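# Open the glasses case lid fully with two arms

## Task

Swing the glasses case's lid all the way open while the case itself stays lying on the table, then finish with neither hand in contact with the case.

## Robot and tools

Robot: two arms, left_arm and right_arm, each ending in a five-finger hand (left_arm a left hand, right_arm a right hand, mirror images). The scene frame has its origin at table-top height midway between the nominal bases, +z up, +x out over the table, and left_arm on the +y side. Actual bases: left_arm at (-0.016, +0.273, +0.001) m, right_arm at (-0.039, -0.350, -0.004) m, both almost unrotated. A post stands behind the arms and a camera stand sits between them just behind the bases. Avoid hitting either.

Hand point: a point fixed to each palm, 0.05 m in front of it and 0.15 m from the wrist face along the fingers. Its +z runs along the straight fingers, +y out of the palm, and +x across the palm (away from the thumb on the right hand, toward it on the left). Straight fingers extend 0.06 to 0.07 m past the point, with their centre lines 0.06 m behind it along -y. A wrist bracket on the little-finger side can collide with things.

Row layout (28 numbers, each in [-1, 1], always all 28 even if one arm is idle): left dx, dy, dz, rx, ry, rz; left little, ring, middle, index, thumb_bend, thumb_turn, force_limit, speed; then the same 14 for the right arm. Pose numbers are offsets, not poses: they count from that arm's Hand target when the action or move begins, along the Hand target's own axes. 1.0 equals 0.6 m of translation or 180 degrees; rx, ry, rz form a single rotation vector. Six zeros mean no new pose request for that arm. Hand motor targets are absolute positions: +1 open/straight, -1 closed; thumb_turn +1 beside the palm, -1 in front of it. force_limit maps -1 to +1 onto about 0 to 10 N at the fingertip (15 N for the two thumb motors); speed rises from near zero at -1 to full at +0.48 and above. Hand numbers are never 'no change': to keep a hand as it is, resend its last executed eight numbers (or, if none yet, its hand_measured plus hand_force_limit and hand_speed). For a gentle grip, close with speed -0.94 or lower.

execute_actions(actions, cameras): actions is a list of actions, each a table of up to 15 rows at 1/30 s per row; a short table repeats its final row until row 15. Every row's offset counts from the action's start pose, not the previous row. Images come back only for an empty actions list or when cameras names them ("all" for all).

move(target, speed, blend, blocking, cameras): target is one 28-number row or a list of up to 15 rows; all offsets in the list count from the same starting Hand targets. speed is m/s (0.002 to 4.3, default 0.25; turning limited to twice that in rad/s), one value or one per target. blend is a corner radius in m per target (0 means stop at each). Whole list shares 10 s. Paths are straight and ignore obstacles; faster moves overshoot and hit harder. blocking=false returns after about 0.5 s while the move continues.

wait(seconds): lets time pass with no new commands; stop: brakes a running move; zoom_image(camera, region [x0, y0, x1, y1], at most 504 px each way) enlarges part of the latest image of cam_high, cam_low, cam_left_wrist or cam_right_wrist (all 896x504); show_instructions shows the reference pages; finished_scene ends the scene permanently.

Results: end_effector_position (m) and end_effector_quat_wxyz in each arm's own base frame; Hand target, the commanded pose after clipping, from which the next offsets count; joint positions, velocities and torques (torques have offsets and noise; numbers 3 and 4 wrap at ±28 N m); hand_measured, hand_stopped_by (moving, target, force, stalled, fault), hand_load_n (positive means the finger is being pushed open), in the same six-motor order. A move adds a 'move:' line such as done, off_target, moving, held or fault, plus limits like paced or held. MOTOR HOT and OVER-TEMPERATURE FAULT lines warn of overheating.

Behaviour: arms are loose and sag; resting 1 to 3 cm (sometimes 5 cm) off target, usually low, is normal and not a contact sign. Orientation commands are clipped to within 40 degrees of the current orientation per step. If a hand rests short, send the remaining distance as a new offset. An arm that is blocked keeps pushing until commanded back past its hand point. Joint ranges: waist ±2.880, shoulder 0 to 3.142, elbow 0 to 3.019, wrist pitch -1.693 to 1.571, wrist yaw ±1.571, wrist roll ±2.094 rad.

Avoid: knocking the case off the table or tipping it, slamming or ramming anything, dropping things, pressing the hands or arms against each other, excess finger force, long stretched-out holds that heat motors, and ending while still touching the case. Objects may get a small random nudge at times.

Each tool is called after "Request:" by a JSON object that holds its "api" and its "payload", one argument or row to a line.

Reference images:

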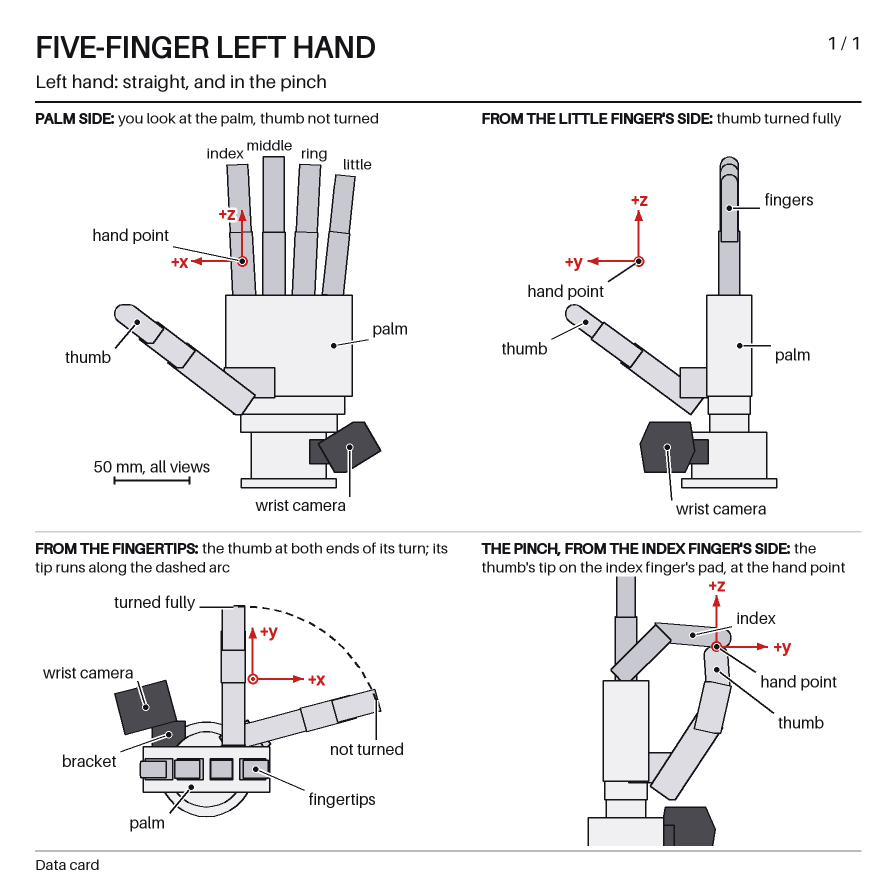

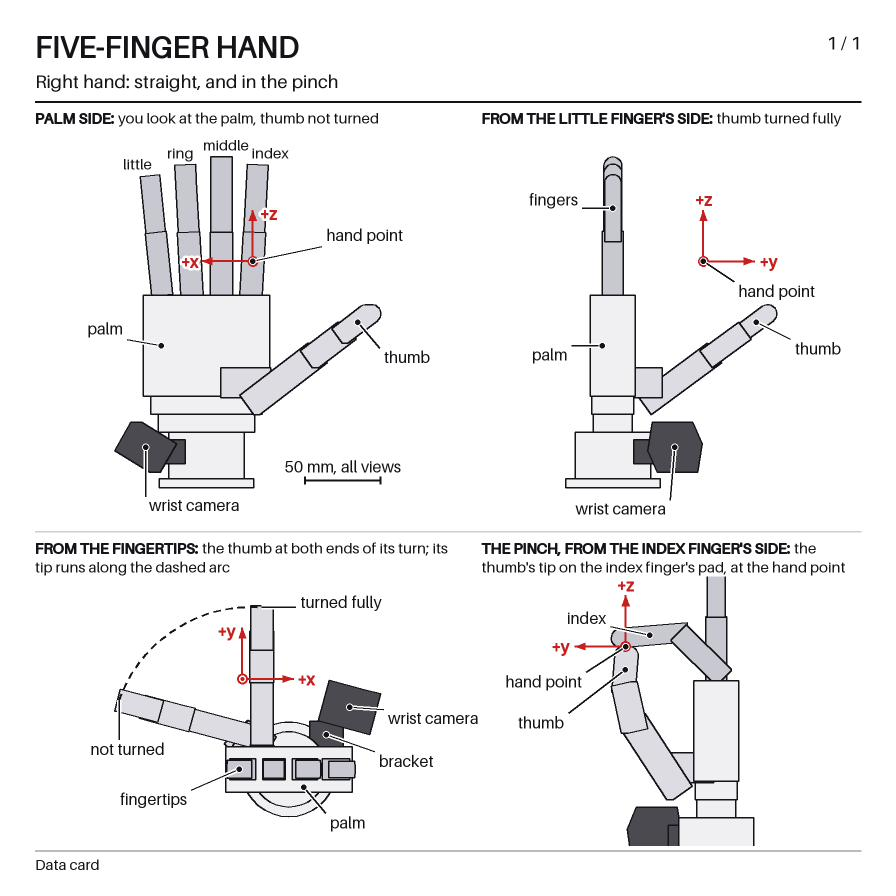

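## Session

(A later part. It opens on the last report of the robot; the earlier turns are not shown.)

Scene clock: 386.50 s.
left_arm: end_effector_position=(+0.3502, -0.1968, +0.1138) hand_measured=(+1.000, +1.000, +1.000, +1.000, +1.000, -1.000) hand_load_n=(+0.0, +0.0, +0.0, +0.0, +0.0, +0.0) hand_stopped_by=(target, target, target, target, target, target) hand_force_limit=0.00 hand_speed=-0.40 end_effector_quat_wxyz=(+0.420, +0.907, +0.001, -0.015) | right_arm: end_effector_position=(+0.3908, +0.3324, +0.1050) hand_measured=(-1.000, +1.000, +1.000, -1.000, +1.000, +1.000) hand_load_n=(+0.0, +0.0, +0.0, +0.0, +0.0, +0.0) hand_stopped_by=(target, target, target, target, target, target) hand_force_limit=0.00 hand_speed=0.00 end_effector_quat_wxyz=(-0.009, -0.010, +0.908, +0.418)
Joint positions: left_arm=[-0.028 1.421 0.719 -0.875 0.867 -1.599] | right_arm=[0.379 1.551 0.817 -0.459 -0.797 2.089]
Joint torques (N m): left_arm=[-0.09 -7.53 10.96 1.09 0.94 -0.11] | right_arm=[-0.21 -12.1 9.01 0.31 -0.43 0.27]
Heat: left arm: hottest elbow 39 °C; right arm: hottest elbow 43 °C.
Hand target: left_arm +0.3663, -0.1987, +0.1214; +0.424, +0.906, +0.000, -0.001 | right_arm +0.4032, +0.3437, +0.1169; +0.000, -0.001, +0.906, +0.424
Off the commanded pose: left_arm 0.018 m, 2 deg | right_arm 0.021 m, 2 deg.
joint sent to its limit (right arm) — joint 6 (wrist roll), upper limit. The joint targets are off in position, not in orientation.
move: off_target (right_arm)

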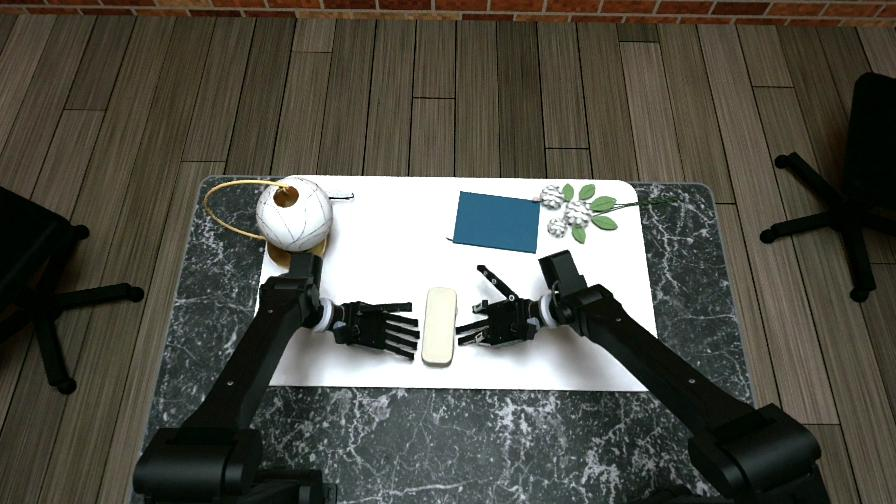

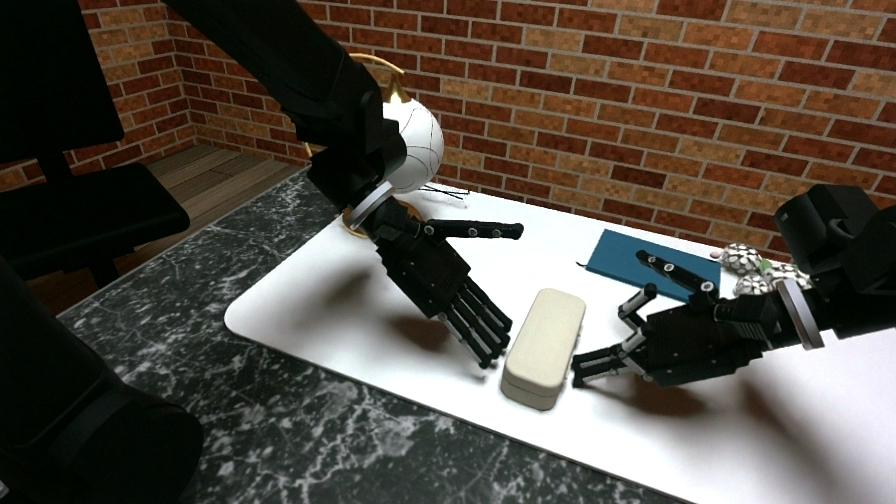

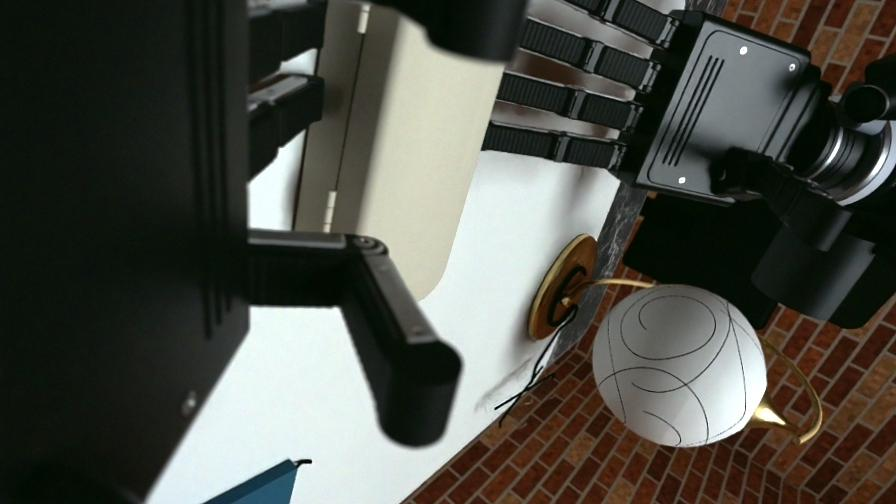

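Request:
{"api": "move", "payload": {
  "target": [
    [0,0.0154,-0.0128,0,0,0, 1,1,1,1,1,-1,0,-0.4, 0,0,0,0,0,0, -1,1,1,-1,1,1,0,0],
    [0,0.0218,-0.0051,0,0,0, 1,1,1,1,1,-1,0,-0.4, 0,0,0,0,0,0, -1,1,1,-1,1,1,0,0]
  ],
  "speed": 0.04,
  "cameras": ["cam_high","cam_low","cam_left_wrist"]
}}

Request:
{"api": "zoom_image", "payload": {
  "camera": "cam_low",
  "region": [430, 260, 670, 430]
}}

Request:
{"api": "zoom_image", "payload": {
  "camera": "cam_high",
  "region": [380, 270, 520, 380]
}}

Request:
{"api": "zoom_image", "payload": {
  "camera": "cam_left_wrist",
  "region": [300, 0, 660, 320]
}}

Scene clock: 406.87 s.
left_arm: end_effector_position=(+0.3520, -0.2023, +0.1173) hand_measured=(+1.000, +1.000, +1.000, +1.000, +1.000, -1.000) hand_load_n=(+0.0, +0.0, +0.0, +0.0, +0.0, +0.0) hand_stopped_by=(target, target, target, target, target, target) hand_force_limit=0.00 hand_speed=-0.40 end_effector_quat_wxyz=(+0.420, +0.907, +0.005, -0.021) | right_arm: end_effector_position=(+0.3908, +0.3324, +0.1050) hand_measured=(-1.000, +1.000, +1.000, -1.000, +1.000, +1.000) hand_load_n=(+0.0, +0.0, +0.0, +0.0, +0.0, +0.0) hand_stopped_by=(target, target, target, target, target, target) hand_force_limit=0.00 hand_speed=0.00 end_effector_quat_wxyz=(-0.009, -0.010, +0.908, +0.418)
Joint positions: left_arm=[-0.045 1.418 0.73 -0.881 0.867 -1.628] | right_arm=[0.379 1.551 0.817 -0.459 -0.797 2.089]
Joint torques (N m): left_arm=[0.5 -10.17 11.17 0.58 0.95 0] | right_arm=[-0.21 -12.1 9.02 0.31 -0.43 0.26]
Heat: left arm: hottest elbow 40 °C; right arm: hottest elbow 41 °C.
Hand target: left_arm +0.3663, -0.2047, +0.1334; +0.424, +0.906, +0.000, -0.001 | right_arm +0.4032, +0.3437, +0.1169; +0.000, -0.001, +0.906, +0.424
Off the commanded pose: left_arm 0.022 m, 2 deg | right_arm 0.021 m, 2 deg.
joint sent to its limit (right arm) — joint 6 (wrist roll), upper limit. The joint targets are off in position, not in orientation.
move: off_target (left_arm)

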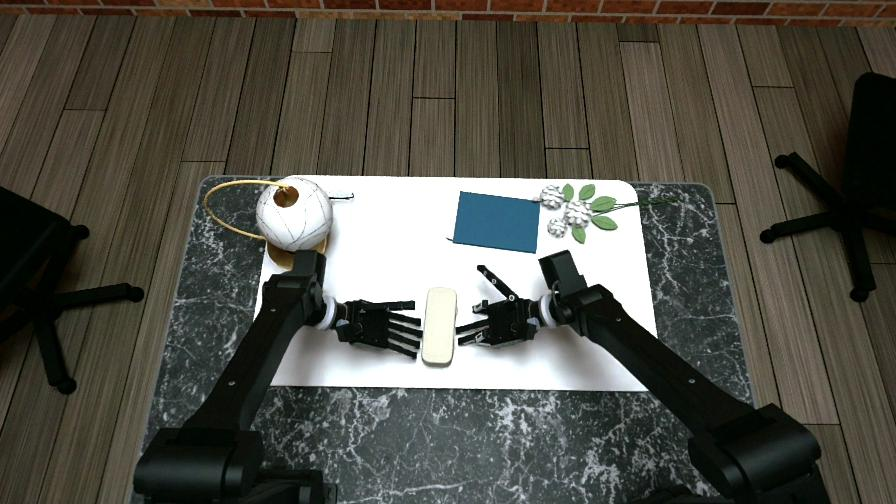

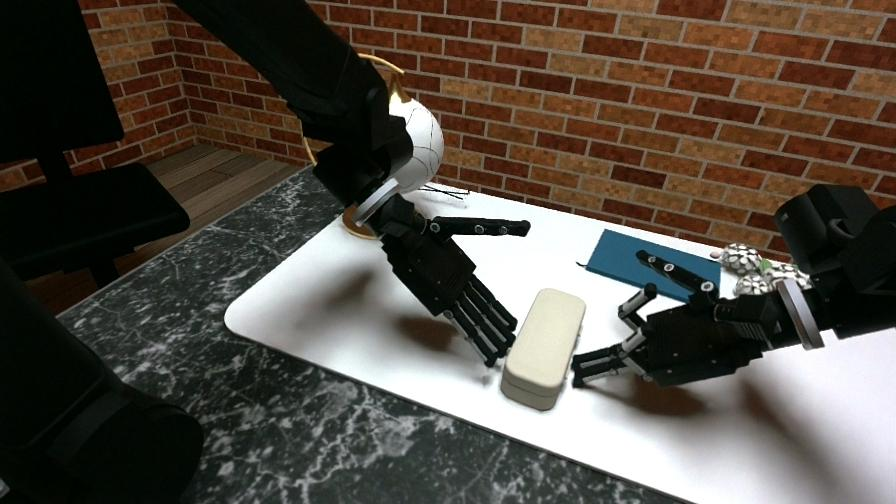

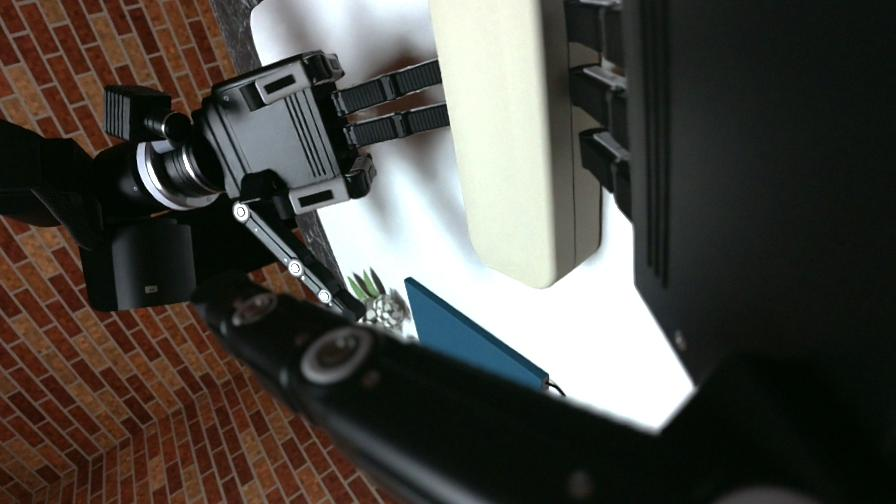

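Scaled by 2.100 from the camera's image (finer frame: 1280x720).

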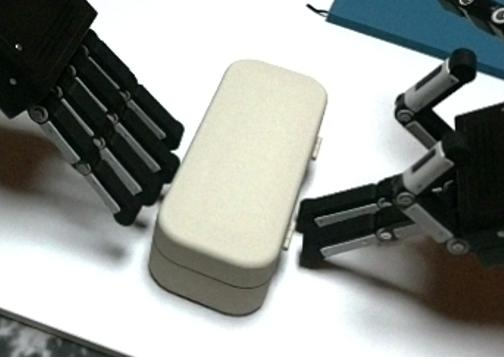

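Scaled by 3.600 from the camera's image (finer frame: 1280x720).

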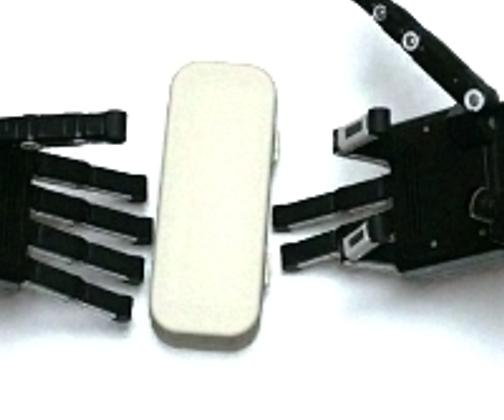

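Scaled by 1.400 from the camera's image (finer frame: 1280x720).

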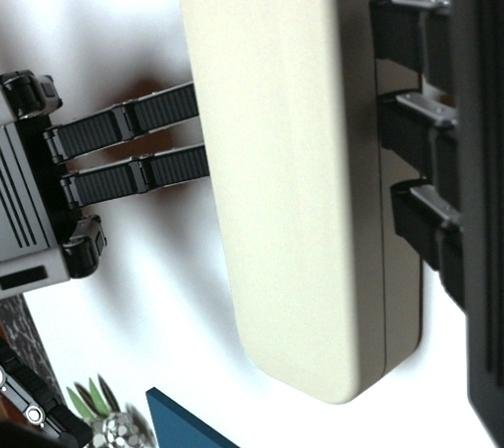

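Request:
{"api": "move", "payload": {
  "target": [0,0.0154,-0.0128,0,0,0, 1,1,1,1,1,-1,0,-0.4, 0,0,0,0,0,0, -1,1,1,-1,1,1,0,0],
  "speed": 0.04,
  "cameras": ["cam_high","cam_low","cam_left_wrist"]
}}

Request:
{"api": "zoom_image", "payload": {
  "camera": "cam_low",
  "region": [430, 260, 670, 430]
}}

Request:
{"api": "zoom_image", "payload": {
  "camera": "cam_high",
  "region": [380, 270, 520, 380]
}}

Scene clock: 417.67 s.
left_arm: end_effector_position=(+0.3544, -0.2024, +0.1292) hand_measured=(+1.000, +1.000, +1.000, +1.000, +1.000, -1.000) hand_load_n=(+0.0, +0.0, +0.0, +0.5, +0.0, +0.0) hand_stopped_by=(target, target, target, target, target, target) hand_force_limit=0.00 hand_speed=-0.40 end_effector_quat_wxyz=(+0.420, +0.907, +0.001, -0.012) | right_arm: end_effector_position=(+0.3908, +0.3324, +0.1050) hand_measured=(-1.000, +1.000, +1.000, -1.000, +1.000, +1.000) hand_load_n=(+0.0, +0.0, +0.0, +0.0, +0.0, +0.0) hand_stopped_by=(target, target, target, target, target, target) hand_force_limit=0.00 hand_speed=0.00 end_effector_quat_wxyz=(-0.009, -0.010, +0.908, +0.418)
Joint positions: left_arm=[-0.045 1.394 0.742 -0.898 0.867 -1.628] | right_arm=[0.379 1.551 0.817 -0.459 -0.797 2.089]
Joint torques (N m): left_arm=[-0.15 -8.82 11.4 0.02 0.99 -0.08] | right_arm=[-0.21 -12.1 9.01 0.29 -0.43 0.26]
Heat: left arm: hottest elbow 40 °C; right arm: hottest elbow 41 °C.
Hand target: left_arm +0.3663, -0.2048, +0.1454; +0.424, +0.906, +0.000, -0.001 | right_arm +0.4032, +0.3437, +0.1169; +0.000, -0.001, +0.906, +0.424
Off the commanded pose: left_arm 0.020 m, 1 deg | right_arm 0.021 m, 2 deg.
joint sent to its limit (right arm) — joint 6 (wrist roll), upper limit. The joint targets are off in position, not in orientation.
move: off_target (left_arm)

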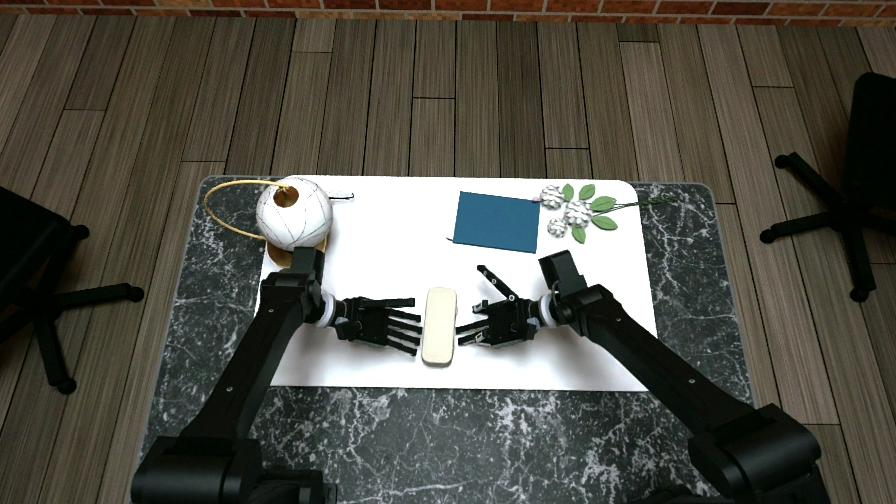

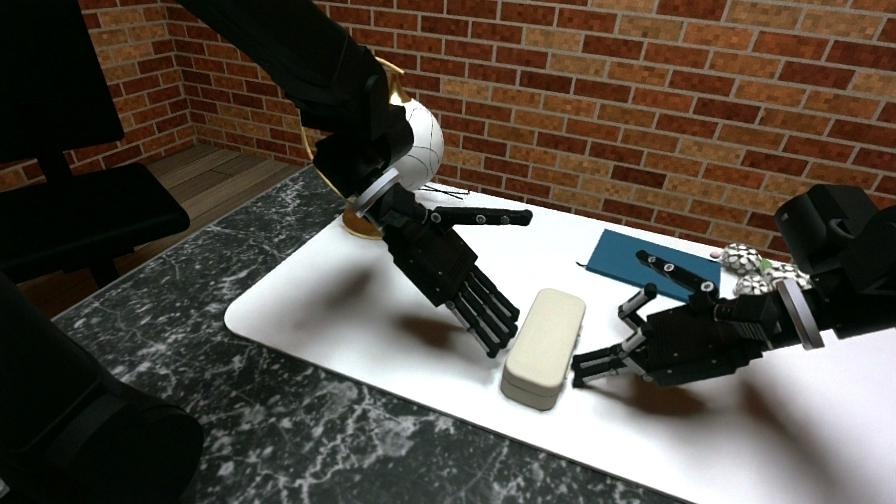

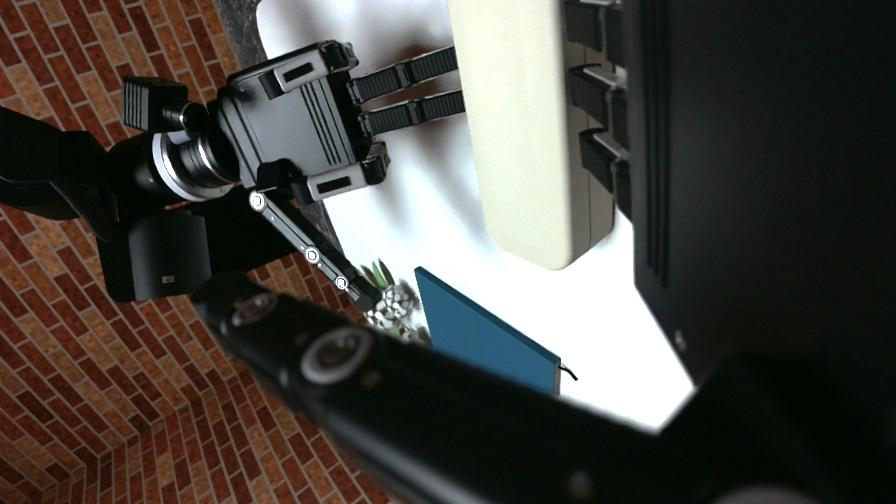

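Scaled by 2.100 from the camera's image (finer frame: 1280x720).

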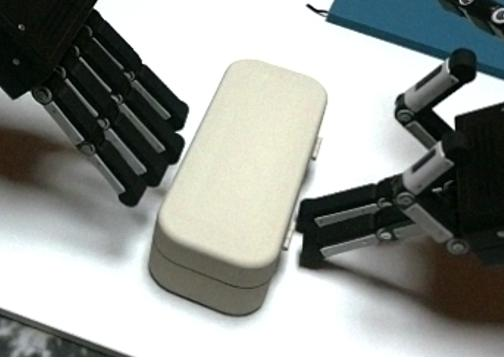

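Scaled by 3.600 from the camera's image (finer frame: 1280x720).

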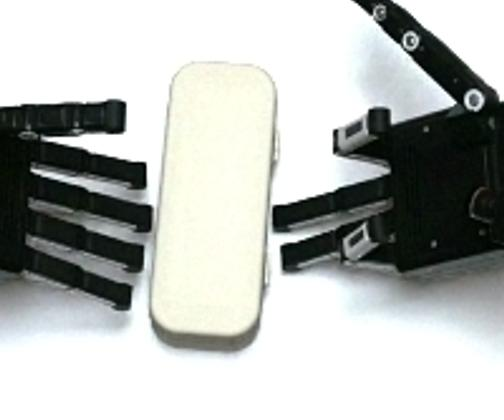

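Request:
{"api": "move", "payload": {
  "target": [0,0.0128,0.0154,0,0,0, 1,1,1,1,1,-1,0,-0.4, 0,0,0,0,0,0, -1,1,1,-1,1,1,0,0],
  "speed": 0.03,
  "cameras": ["cam_high","cam_low","cam_left_wrist"]
}}

Request:
{"api": "zoom_image", "payload": {
  "camera": "cam_low",
  "region": [430, 260, 670, 430]
}}

Request:
{"api": "zoom_image", "payload": {
  "camera": "cam_high",
  "region": [380, 270, 520, 380]
}}

Scene clock: 429.90 s.
left_arm: end_effector_position=(+0.3536, -0.2090, +0.1295) hand_measured=(+1.000, +1.000, +1.000, +1.000, +1.000, -1.000) hand_load_n=(+0.0, +0.0, +0.0, +0.0, -0.5, +0.0) hand_stopped_by=(target, target, target, target, target, target) hand_force_limit=0.00 hand_speed=-0.40 end_effector_quat_wxyz=(+0.420, +0.907, +0.014, -0.024) | right_arm: end_effector_position=(+0.3912, +0.3322, +0.1046) hand_measured=(-1.000, +1.000, +1.000, -1.000, +1.000, +1.000) hand_load_n=(+0.0, +0.0, +0.0, +0.0, +0.0, +0.0) hand_stopped_by=(target, target, target, target, target, target) hand_force_limit=0.00 hand_speed=0.00 end_effector_quat_wxyz=(-0.010, -0.008, +0.908, +0.418)
Joint positions: left_arm=[-0.066 1.389 0.742 -0.895 0.867 -1.681] | right_arm=[0.379 1.551 0.817 -0.459 -0.796 2.093]
Joint torques (N m): left_arm=[-0.03 -9.52 11.28 1.58 0.86 -0.07] | right_arm=[-0.21 -12.1 9.02 0.31 -0.48 0.26]
Heat: left arm: hottest elbow 41 °C; right arm: hottest elbow 41 °C.
Hand target: left_arm +0.3663, -0.2168, +0.1453; +0.424, +0.906, +0.000, -0.001 | right_arm +0.4032, +0.3437, +0.1169; +0.000, -0.001, +0.906, +0.424
Off the commanded pose: left_arm 0.022 m, 3 deg | right_arm 0.021 m, 2 deg.
joint sent to its limit (right arm) — joint 6 (wrist roll), upper limit. The joint targets are off in position, not in orientation.
move: off_target (left_arm)

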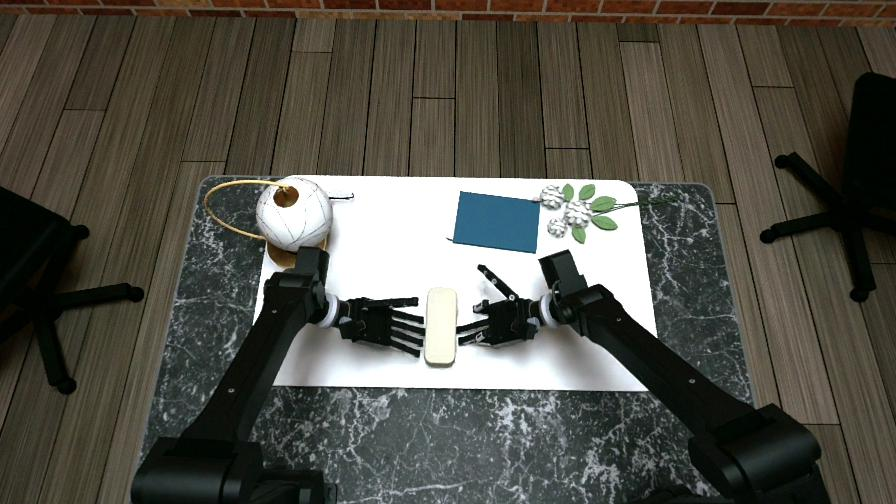

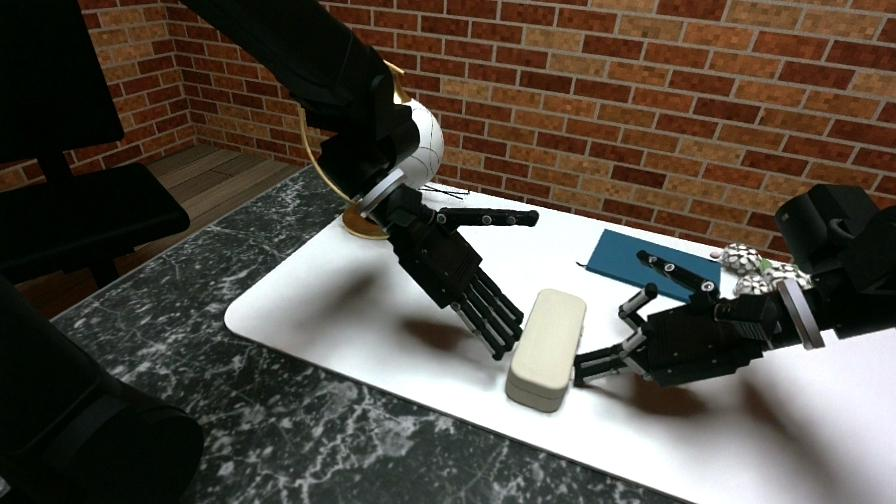

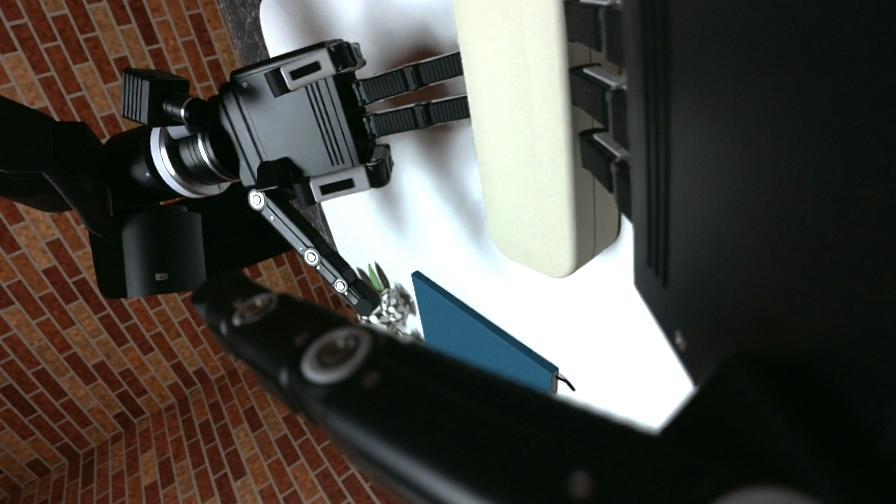

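Scaled by 2.100 from the camera's image (finer frame: 1280x720).

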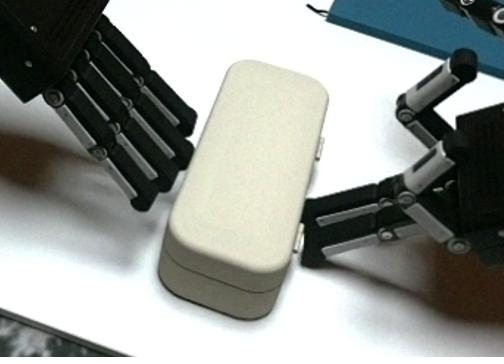

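Scaled by 3.600 from the camera's image (finer frame: 1280x720).

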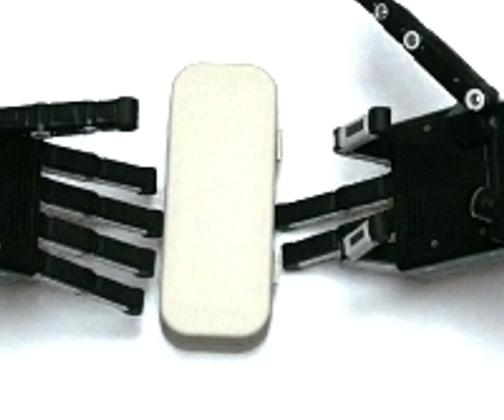

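Request:
{"api": "move", "payload": {
  "target": [
    [0,0.0107,0.0128,0,0,0, 1,1,1,1,1,-1,0,-0.4, 0,0,0,0,0,0, -1,1,1,-1,1,1,0,0],
    [0,0.0363,-0.0085,0,0,0, 1,1,1,1,1,-1,0,-0.4, 0,0,0,0,0,0, -1,1,1,-1,1,1,0,0]
  ],
  "speed": 0.03,
  "cameras": ["cam_high","cam_low","cam_left_wrist"]
}}

Request:
{"api": "zoom_image", "payload": {
  "camera": "cam_low",
  "region": [430, 260, 670, 430]
}}

Request:
{"api": "zoom_image", "payload": {
  "camera": "cam_high",
  "region": [380, 270, 520, 380]
}}

Scene clock: 443.73 s.
left_arm: end_effector_position=(+0.3560, -0.2203, +0.1467) hand_measured=(+1.000, +1.000, +1.000, +1.000, +1.000, -1.000) hand_load_n=(+0.0, +0.0, +0.0, +0.0, +0.0, +0.0) hand_stopped_by=(target, target, target, target, target, target) hand_force_limit=0.00 hand_speed=-0.40 end_effector_quat_wxyz=(+0.420, +0.907, +0.007, -0.012) | right_arm: end_effector_position=(+0.3944, +0.3299, +0.1032) hand_measured=(-1.000, +1.000, +1.000, -1.000, +1.000, +1.000) hand_load_n=(+0.0, +0.0, +0.0, +0.0, +0.0, +0.0) hand_stopped_by=(target, target, target, target, target, target) hand_force_limit=0.00 hand_speed=0.00 end_effector_quat_wxyz=(-0.009, -0.002, +0.910, +0.415)
Joint positions: left_arm=[-0.1 1.351 0.756 -0.883 0.864 -1.729] | right_arm=[0.374 1.553 0.818 -0.459 -0.788 2.099]
Joint torques (N m): left_arm=[0.5 -9.7 12.52 -0.09 0.82 -0.09] | right_arm=[0.09 -12.28 8.91 0.31 -0.71 0.25]
Heat: left arm: hottest elbow 42 °C; right arm: hottest elbow 41 °C.
Hand target: left_arm +0.3663, -0.2268, +0.1653; +0.424, +0.906, +0.000, -0.001 | right_arm +0.4032, +0.3437, +0.1169; +0.000, -0.001, +0.906, +0.424
Off the commanded pose: left_arm 0.022 m, 2 deg | right_arm 0.021 m, 2 deg.
joint sent to its limit (right arm) — joint 6 (wrist roll), upper limit. The joint targets are off in position, not in orientation.
move: off_target (left_arm)

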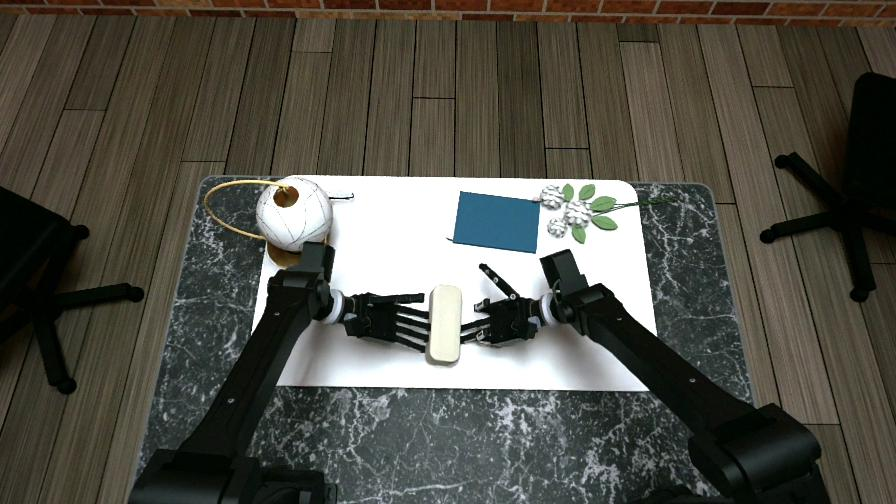

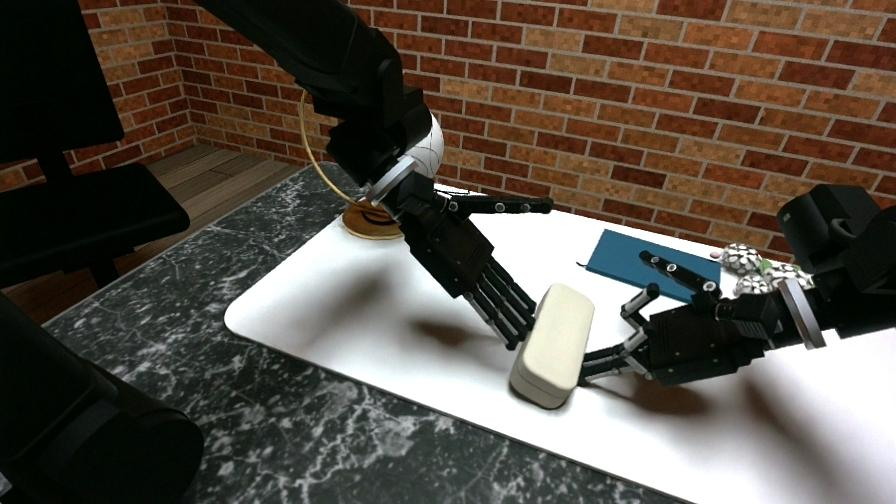

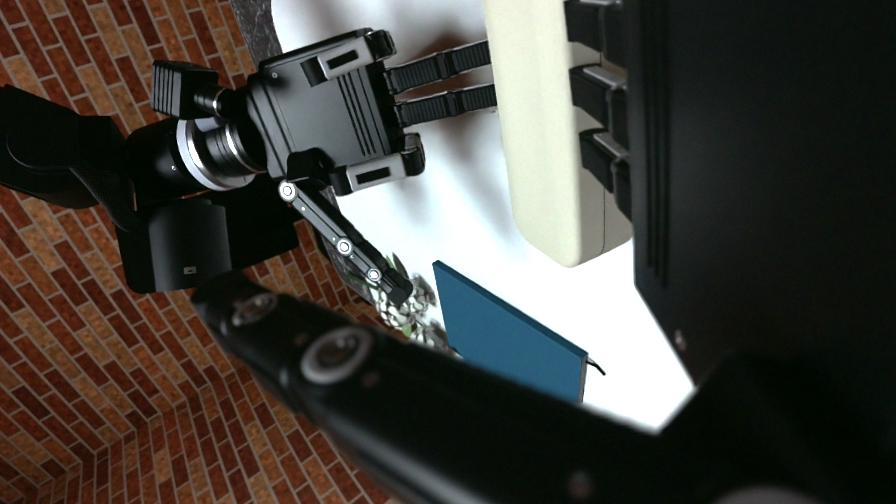

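Scaled by 2.100 from the camera's image (finer frame: 1280x720).

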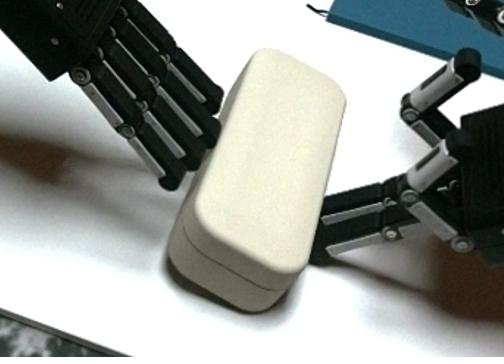

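Scaled by 3.600 from the camera's image (finer frame: 1280x720).

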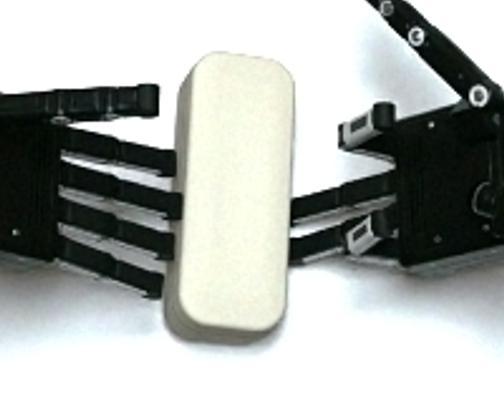

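Request:
{"api": "move", "payload": {
  "target": [
    [0,-0.0256,0.0213,0,0,0, 1,1,1,1,1,-1,0,-0.4, 0,0,0,0,0,0, -1,1,1,-1,1,1,0,0],
    [0,-0.052,-0.0103,0,0,0, 1,1,1,1,1,-1,0,-0.4, 0,0,0,0,0,0, -1,1,1,-1,1,1,0,0]
  ],
  "speed": 0.03,
  "cameras": ["cam_high","cam_low","cam_left_wrist"]
}}

Request:
{"api": "zoom_image", "payload": {
  "camera": "cam_low",
  "region": [430, 260, 670, 430]
}}

Request:
{"api": "zoom_image", "payload": {
  "camera": "cam_high",
  "region": [380, 270, 520, 380]
}}

Scene clock: 516.43 s.
left_arm: end_effector_position=(+0.3593, -0.2022, +0.1404) hand_measured=(+1.000, +1.000, +1.000, +1.000, +1.000, -1.000) hand_load_n=(+0.0, +0.0, +0.0, +0.0, +0.0, +0.0) hand_stopped_by=(target, target, target, target, target, target) hand_force_limit=0.00 hand_speed=-0.40 end_effector_quat_wxyz=(+0.420, +0.908, +0.002, -0.003) | right_arm: end_effector_position=(+0.3928, +0.3317, +0.1032) hand_measured=(-1.000, +1.000, +1.000, -1.000, +1.000, +1.000) hand_load_n=(+0.0, +0.0, +0.0, +0.0, +0.0, +0.0) hand_stopped_by=(target, target, target, target, target, target) hand_force_limit=0.00 hand_speed=0.00 end_effector_quat_wxyz=(-0.009, -0.004, +0.910, +0.415)
Joint positions: left_arm=[-0.045 1.372 0.756 -0.906 0.866 -1.643] | right_arm=[0.379 1.553 0.818 -0.459 -0.788 2.099]
Joint torques (N m): left_arm=[1.2 -7.24 10.85 0.17 0.95 0.2] | right_arm=[-0.26 -12.16 8.91 0.31 -0.71 0.24]
Heat: left arm: hottest elbow 41 °C; right arm: hottest elbow 45 °C.
Hand target: left_arm +0.3663, -0.2021, +0.1453; +0.424, +0.906, +0.000, -0.001 | right_arm +0.4032, +0.3437, +0.1169; +0.000, -0.001, +0.906, +0.424
Off the commanded pose: left_arm 0.009 m, 1 deg | right_arm 0.021 m, 2 deg.
joint sent to its limit (right arm) — joint 6 (wrist roll), upper limit. The joint targets are off in position, not in orientation.
move: done

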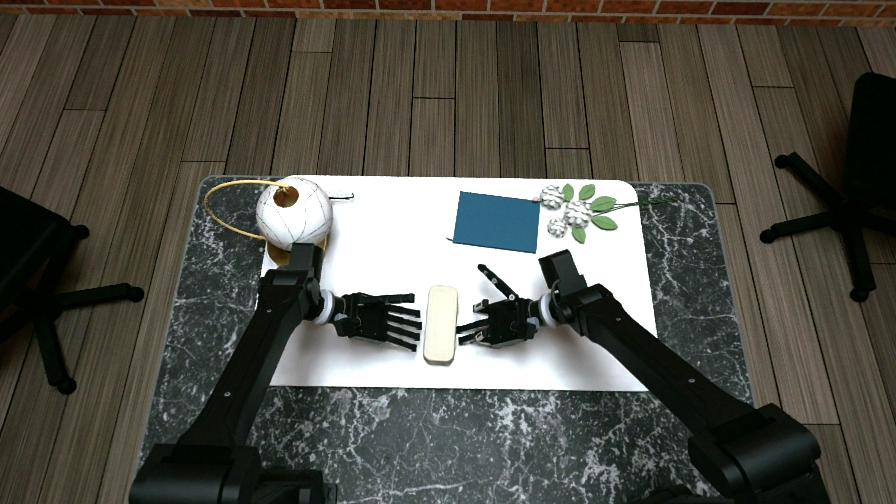

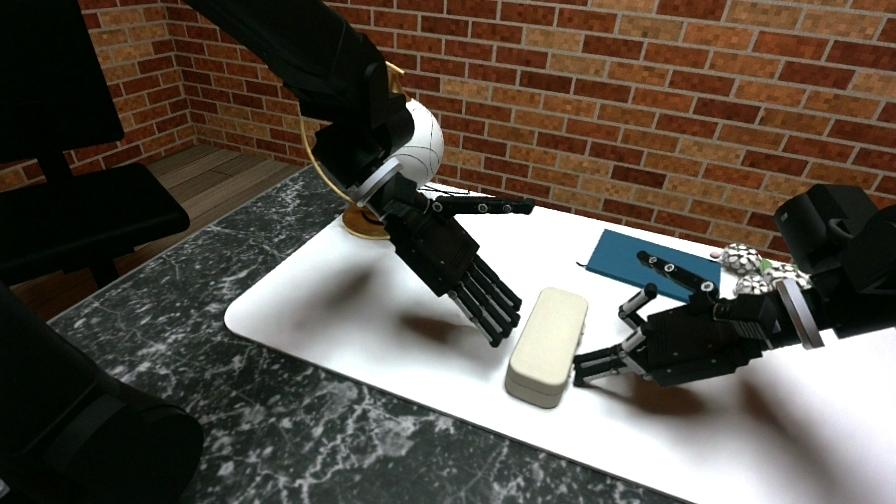

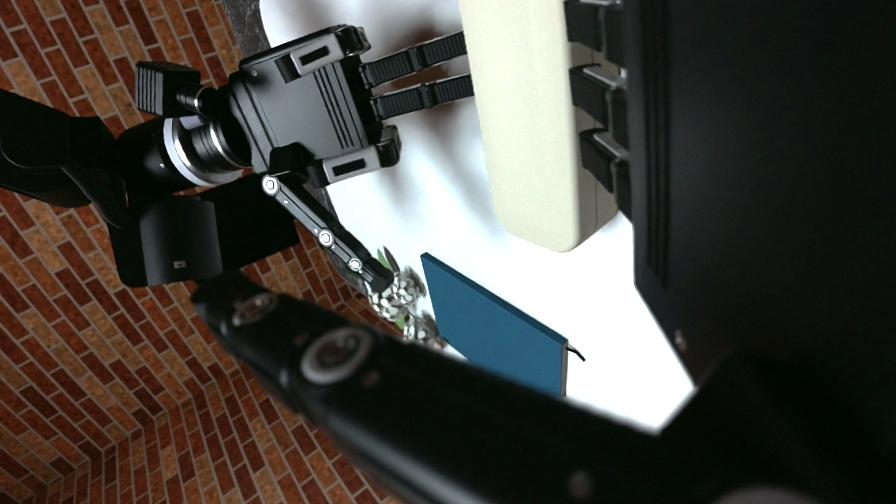

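Scaled by 2.100 from the camera's image (finer frame: 1280x720).

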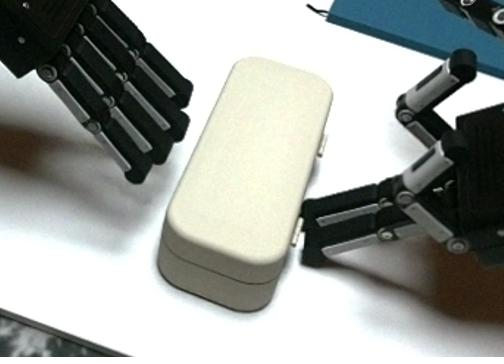

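Scaled by 3.600 from the camera's image (finer frame: 1280x720).

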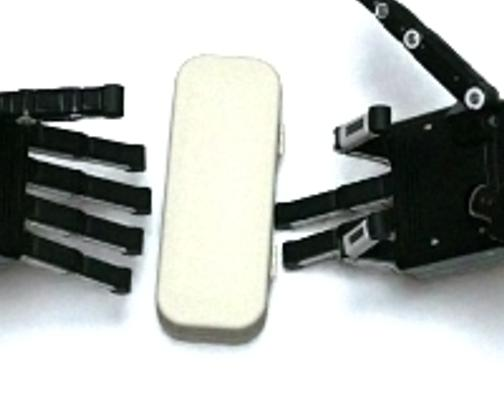

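Request:
{"api": "move", "payload": {
  "target": [
    [0,0,0,0,0,0, 1,1,1,1,1,-1,0,-0.4, 0,-0.0064,-0.0077,0,0,0, -1,1,1,-1,1,1,0,0],
    [0,0,0,0,0,0, 1,1,1,1,1,-1,0,-0.4, 0,0.0129,-0.0237,0,0,0, -1,1,1,-1,1,1,0,0]
  ],
  "speed": 0.03,
  "cameras": ["cam_high","cam_low","cam_right_wrist"]
}}

Request:
{"api": "zoom_image", "payload": {
  "camera": "cam_low",
  "region": [430, 260, 670, 430]
}}

Request:
{"api": "zoom_image", "payload": {
  "camera": "cam_high",
  "region": [380, 270, 520, 380]
}}

Request:
{"api": "zoom_image", "payload": {
  "camera": "cam_right_wrist",
  "region": [240, 0, 600, 320]
}}

Scene clock: 537.77 s.
left_arm: end_effector_position=(+0.3593, -0.2022, +0.1404) hand_measured=(+1.000, +1.000, +1.000, +1.000, +1.000, -1.000) hand_load_n=(+0.0, +0.0, +0.0, +0.0, +0.0, +0.0) hand_stopped_by=(target, target, target, target, target, target) hand_force_limit=0.00 hand_speed=-0.40 end_effector_quat_wxyz=(+0.420, +0.908, +0.002, -0.003) | right_arm: end_effector_position=(+0.3880, +0.3298, +0.1066) hand_measured=(-1.000, +1.000, +1.000, -1.000, +1.000, +1.000) hand_load_n=(+0.0, +0.0, +0.0, +0.0, +0.0, +0.0) hand_stopped_by=(target, target, target, target, target, target) hand_force_limit=0.00 hand_speed=0.00 end_effector_quat_wxyz=(-0.018, +0.000, +0.911, +0.411)
Joint positions: left_arm=[-0.045 1.372 0.756 -0.906 0.866 -1.643] | right_arm=[0.379 1.536 0.818 -0.496 -0.788 2.099]
Joint torques (N m): left_arm=[1.03 -6.53 10.82 0.23 0.96 0.19] | right_arm=[-1.03 -13.98 9.29 0.09 -0.8 0.25]
Heat: left arm: hottest elbow 41 °C; right arm: hottest elbow 46 °C.
Hand target: left_arm +0.3663, -0.2021, +0.1453; +0.424, +0.906, +0.000, -0.001 | right_arm +0.4032, +0.3377, +0.1320; +0.000, -0.001, +0.906, +0.424
Off the commanded pose: left_arm 0.009 m, 1 deg | right_arm 0.031 m, 3 deg.
joint sent to its limit (right arm) — joint 6 (wrist roll), upper limit. The joint targets are off in position, not in orientation.
move: off_target (right_arm)

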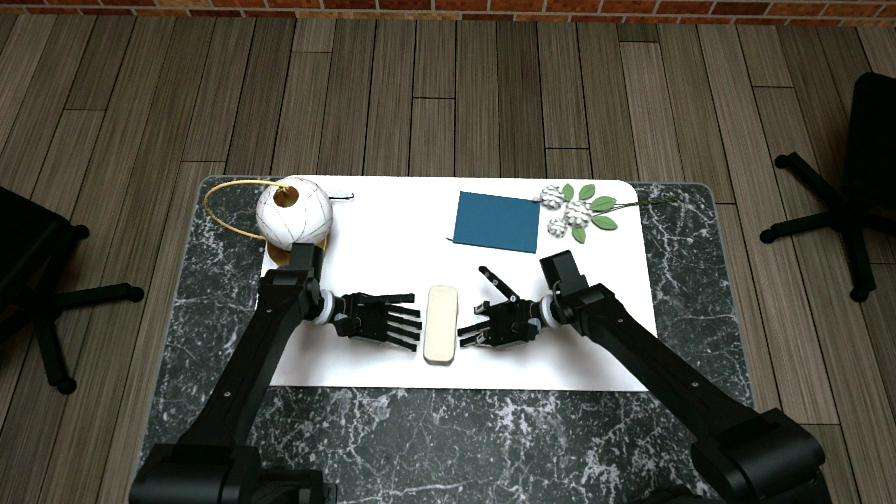

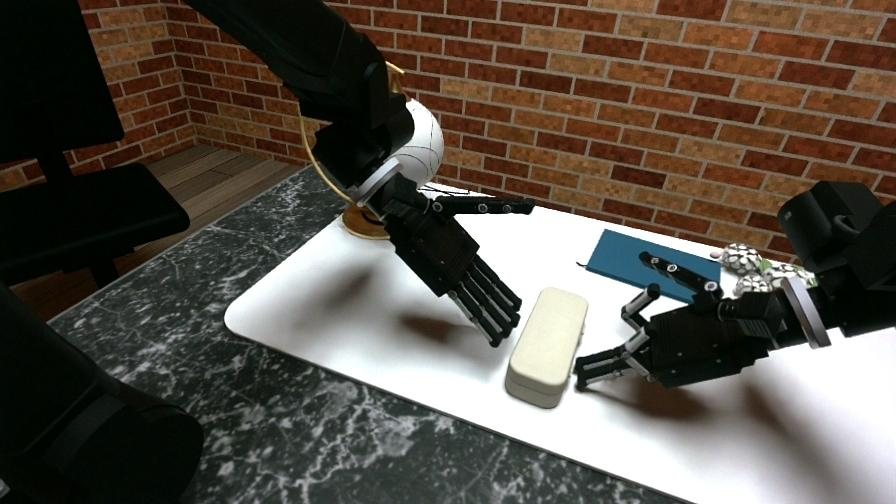

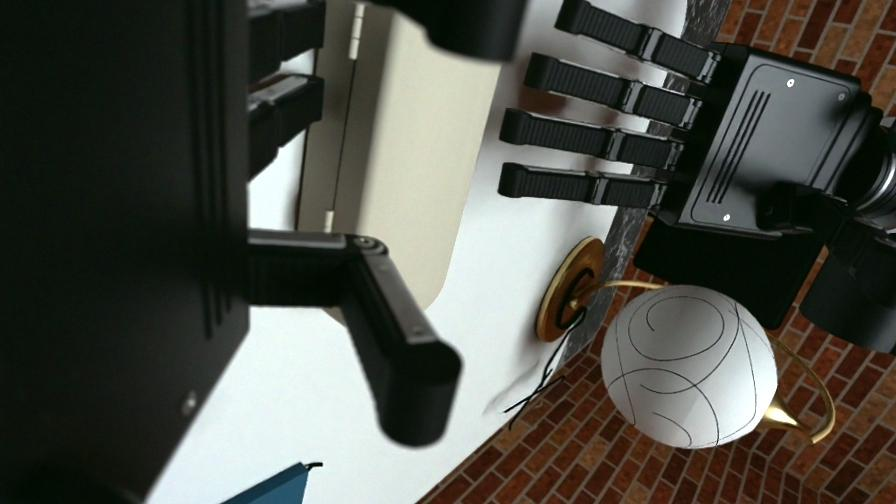

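Scaled by 2.100 from the camera's image (finer frame: 1280x720).

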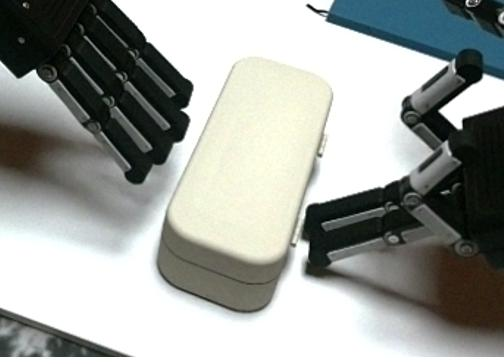

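Scaled by 3.600 from the camera's image (finer frame: 1280x720).

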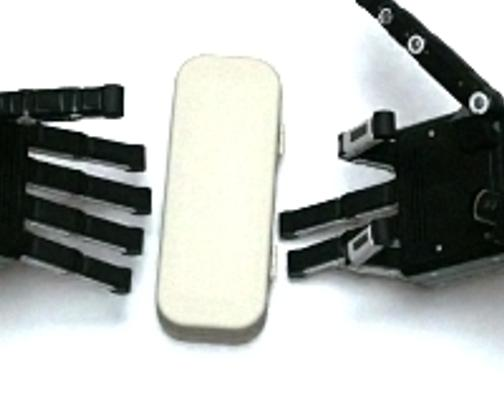

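Scaled by 1.400 from the camera's image (finer frame: 1280x720).

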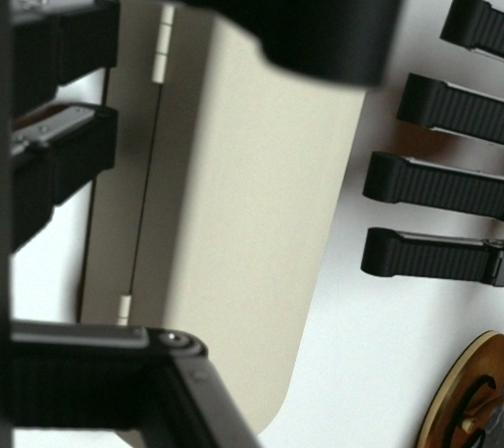

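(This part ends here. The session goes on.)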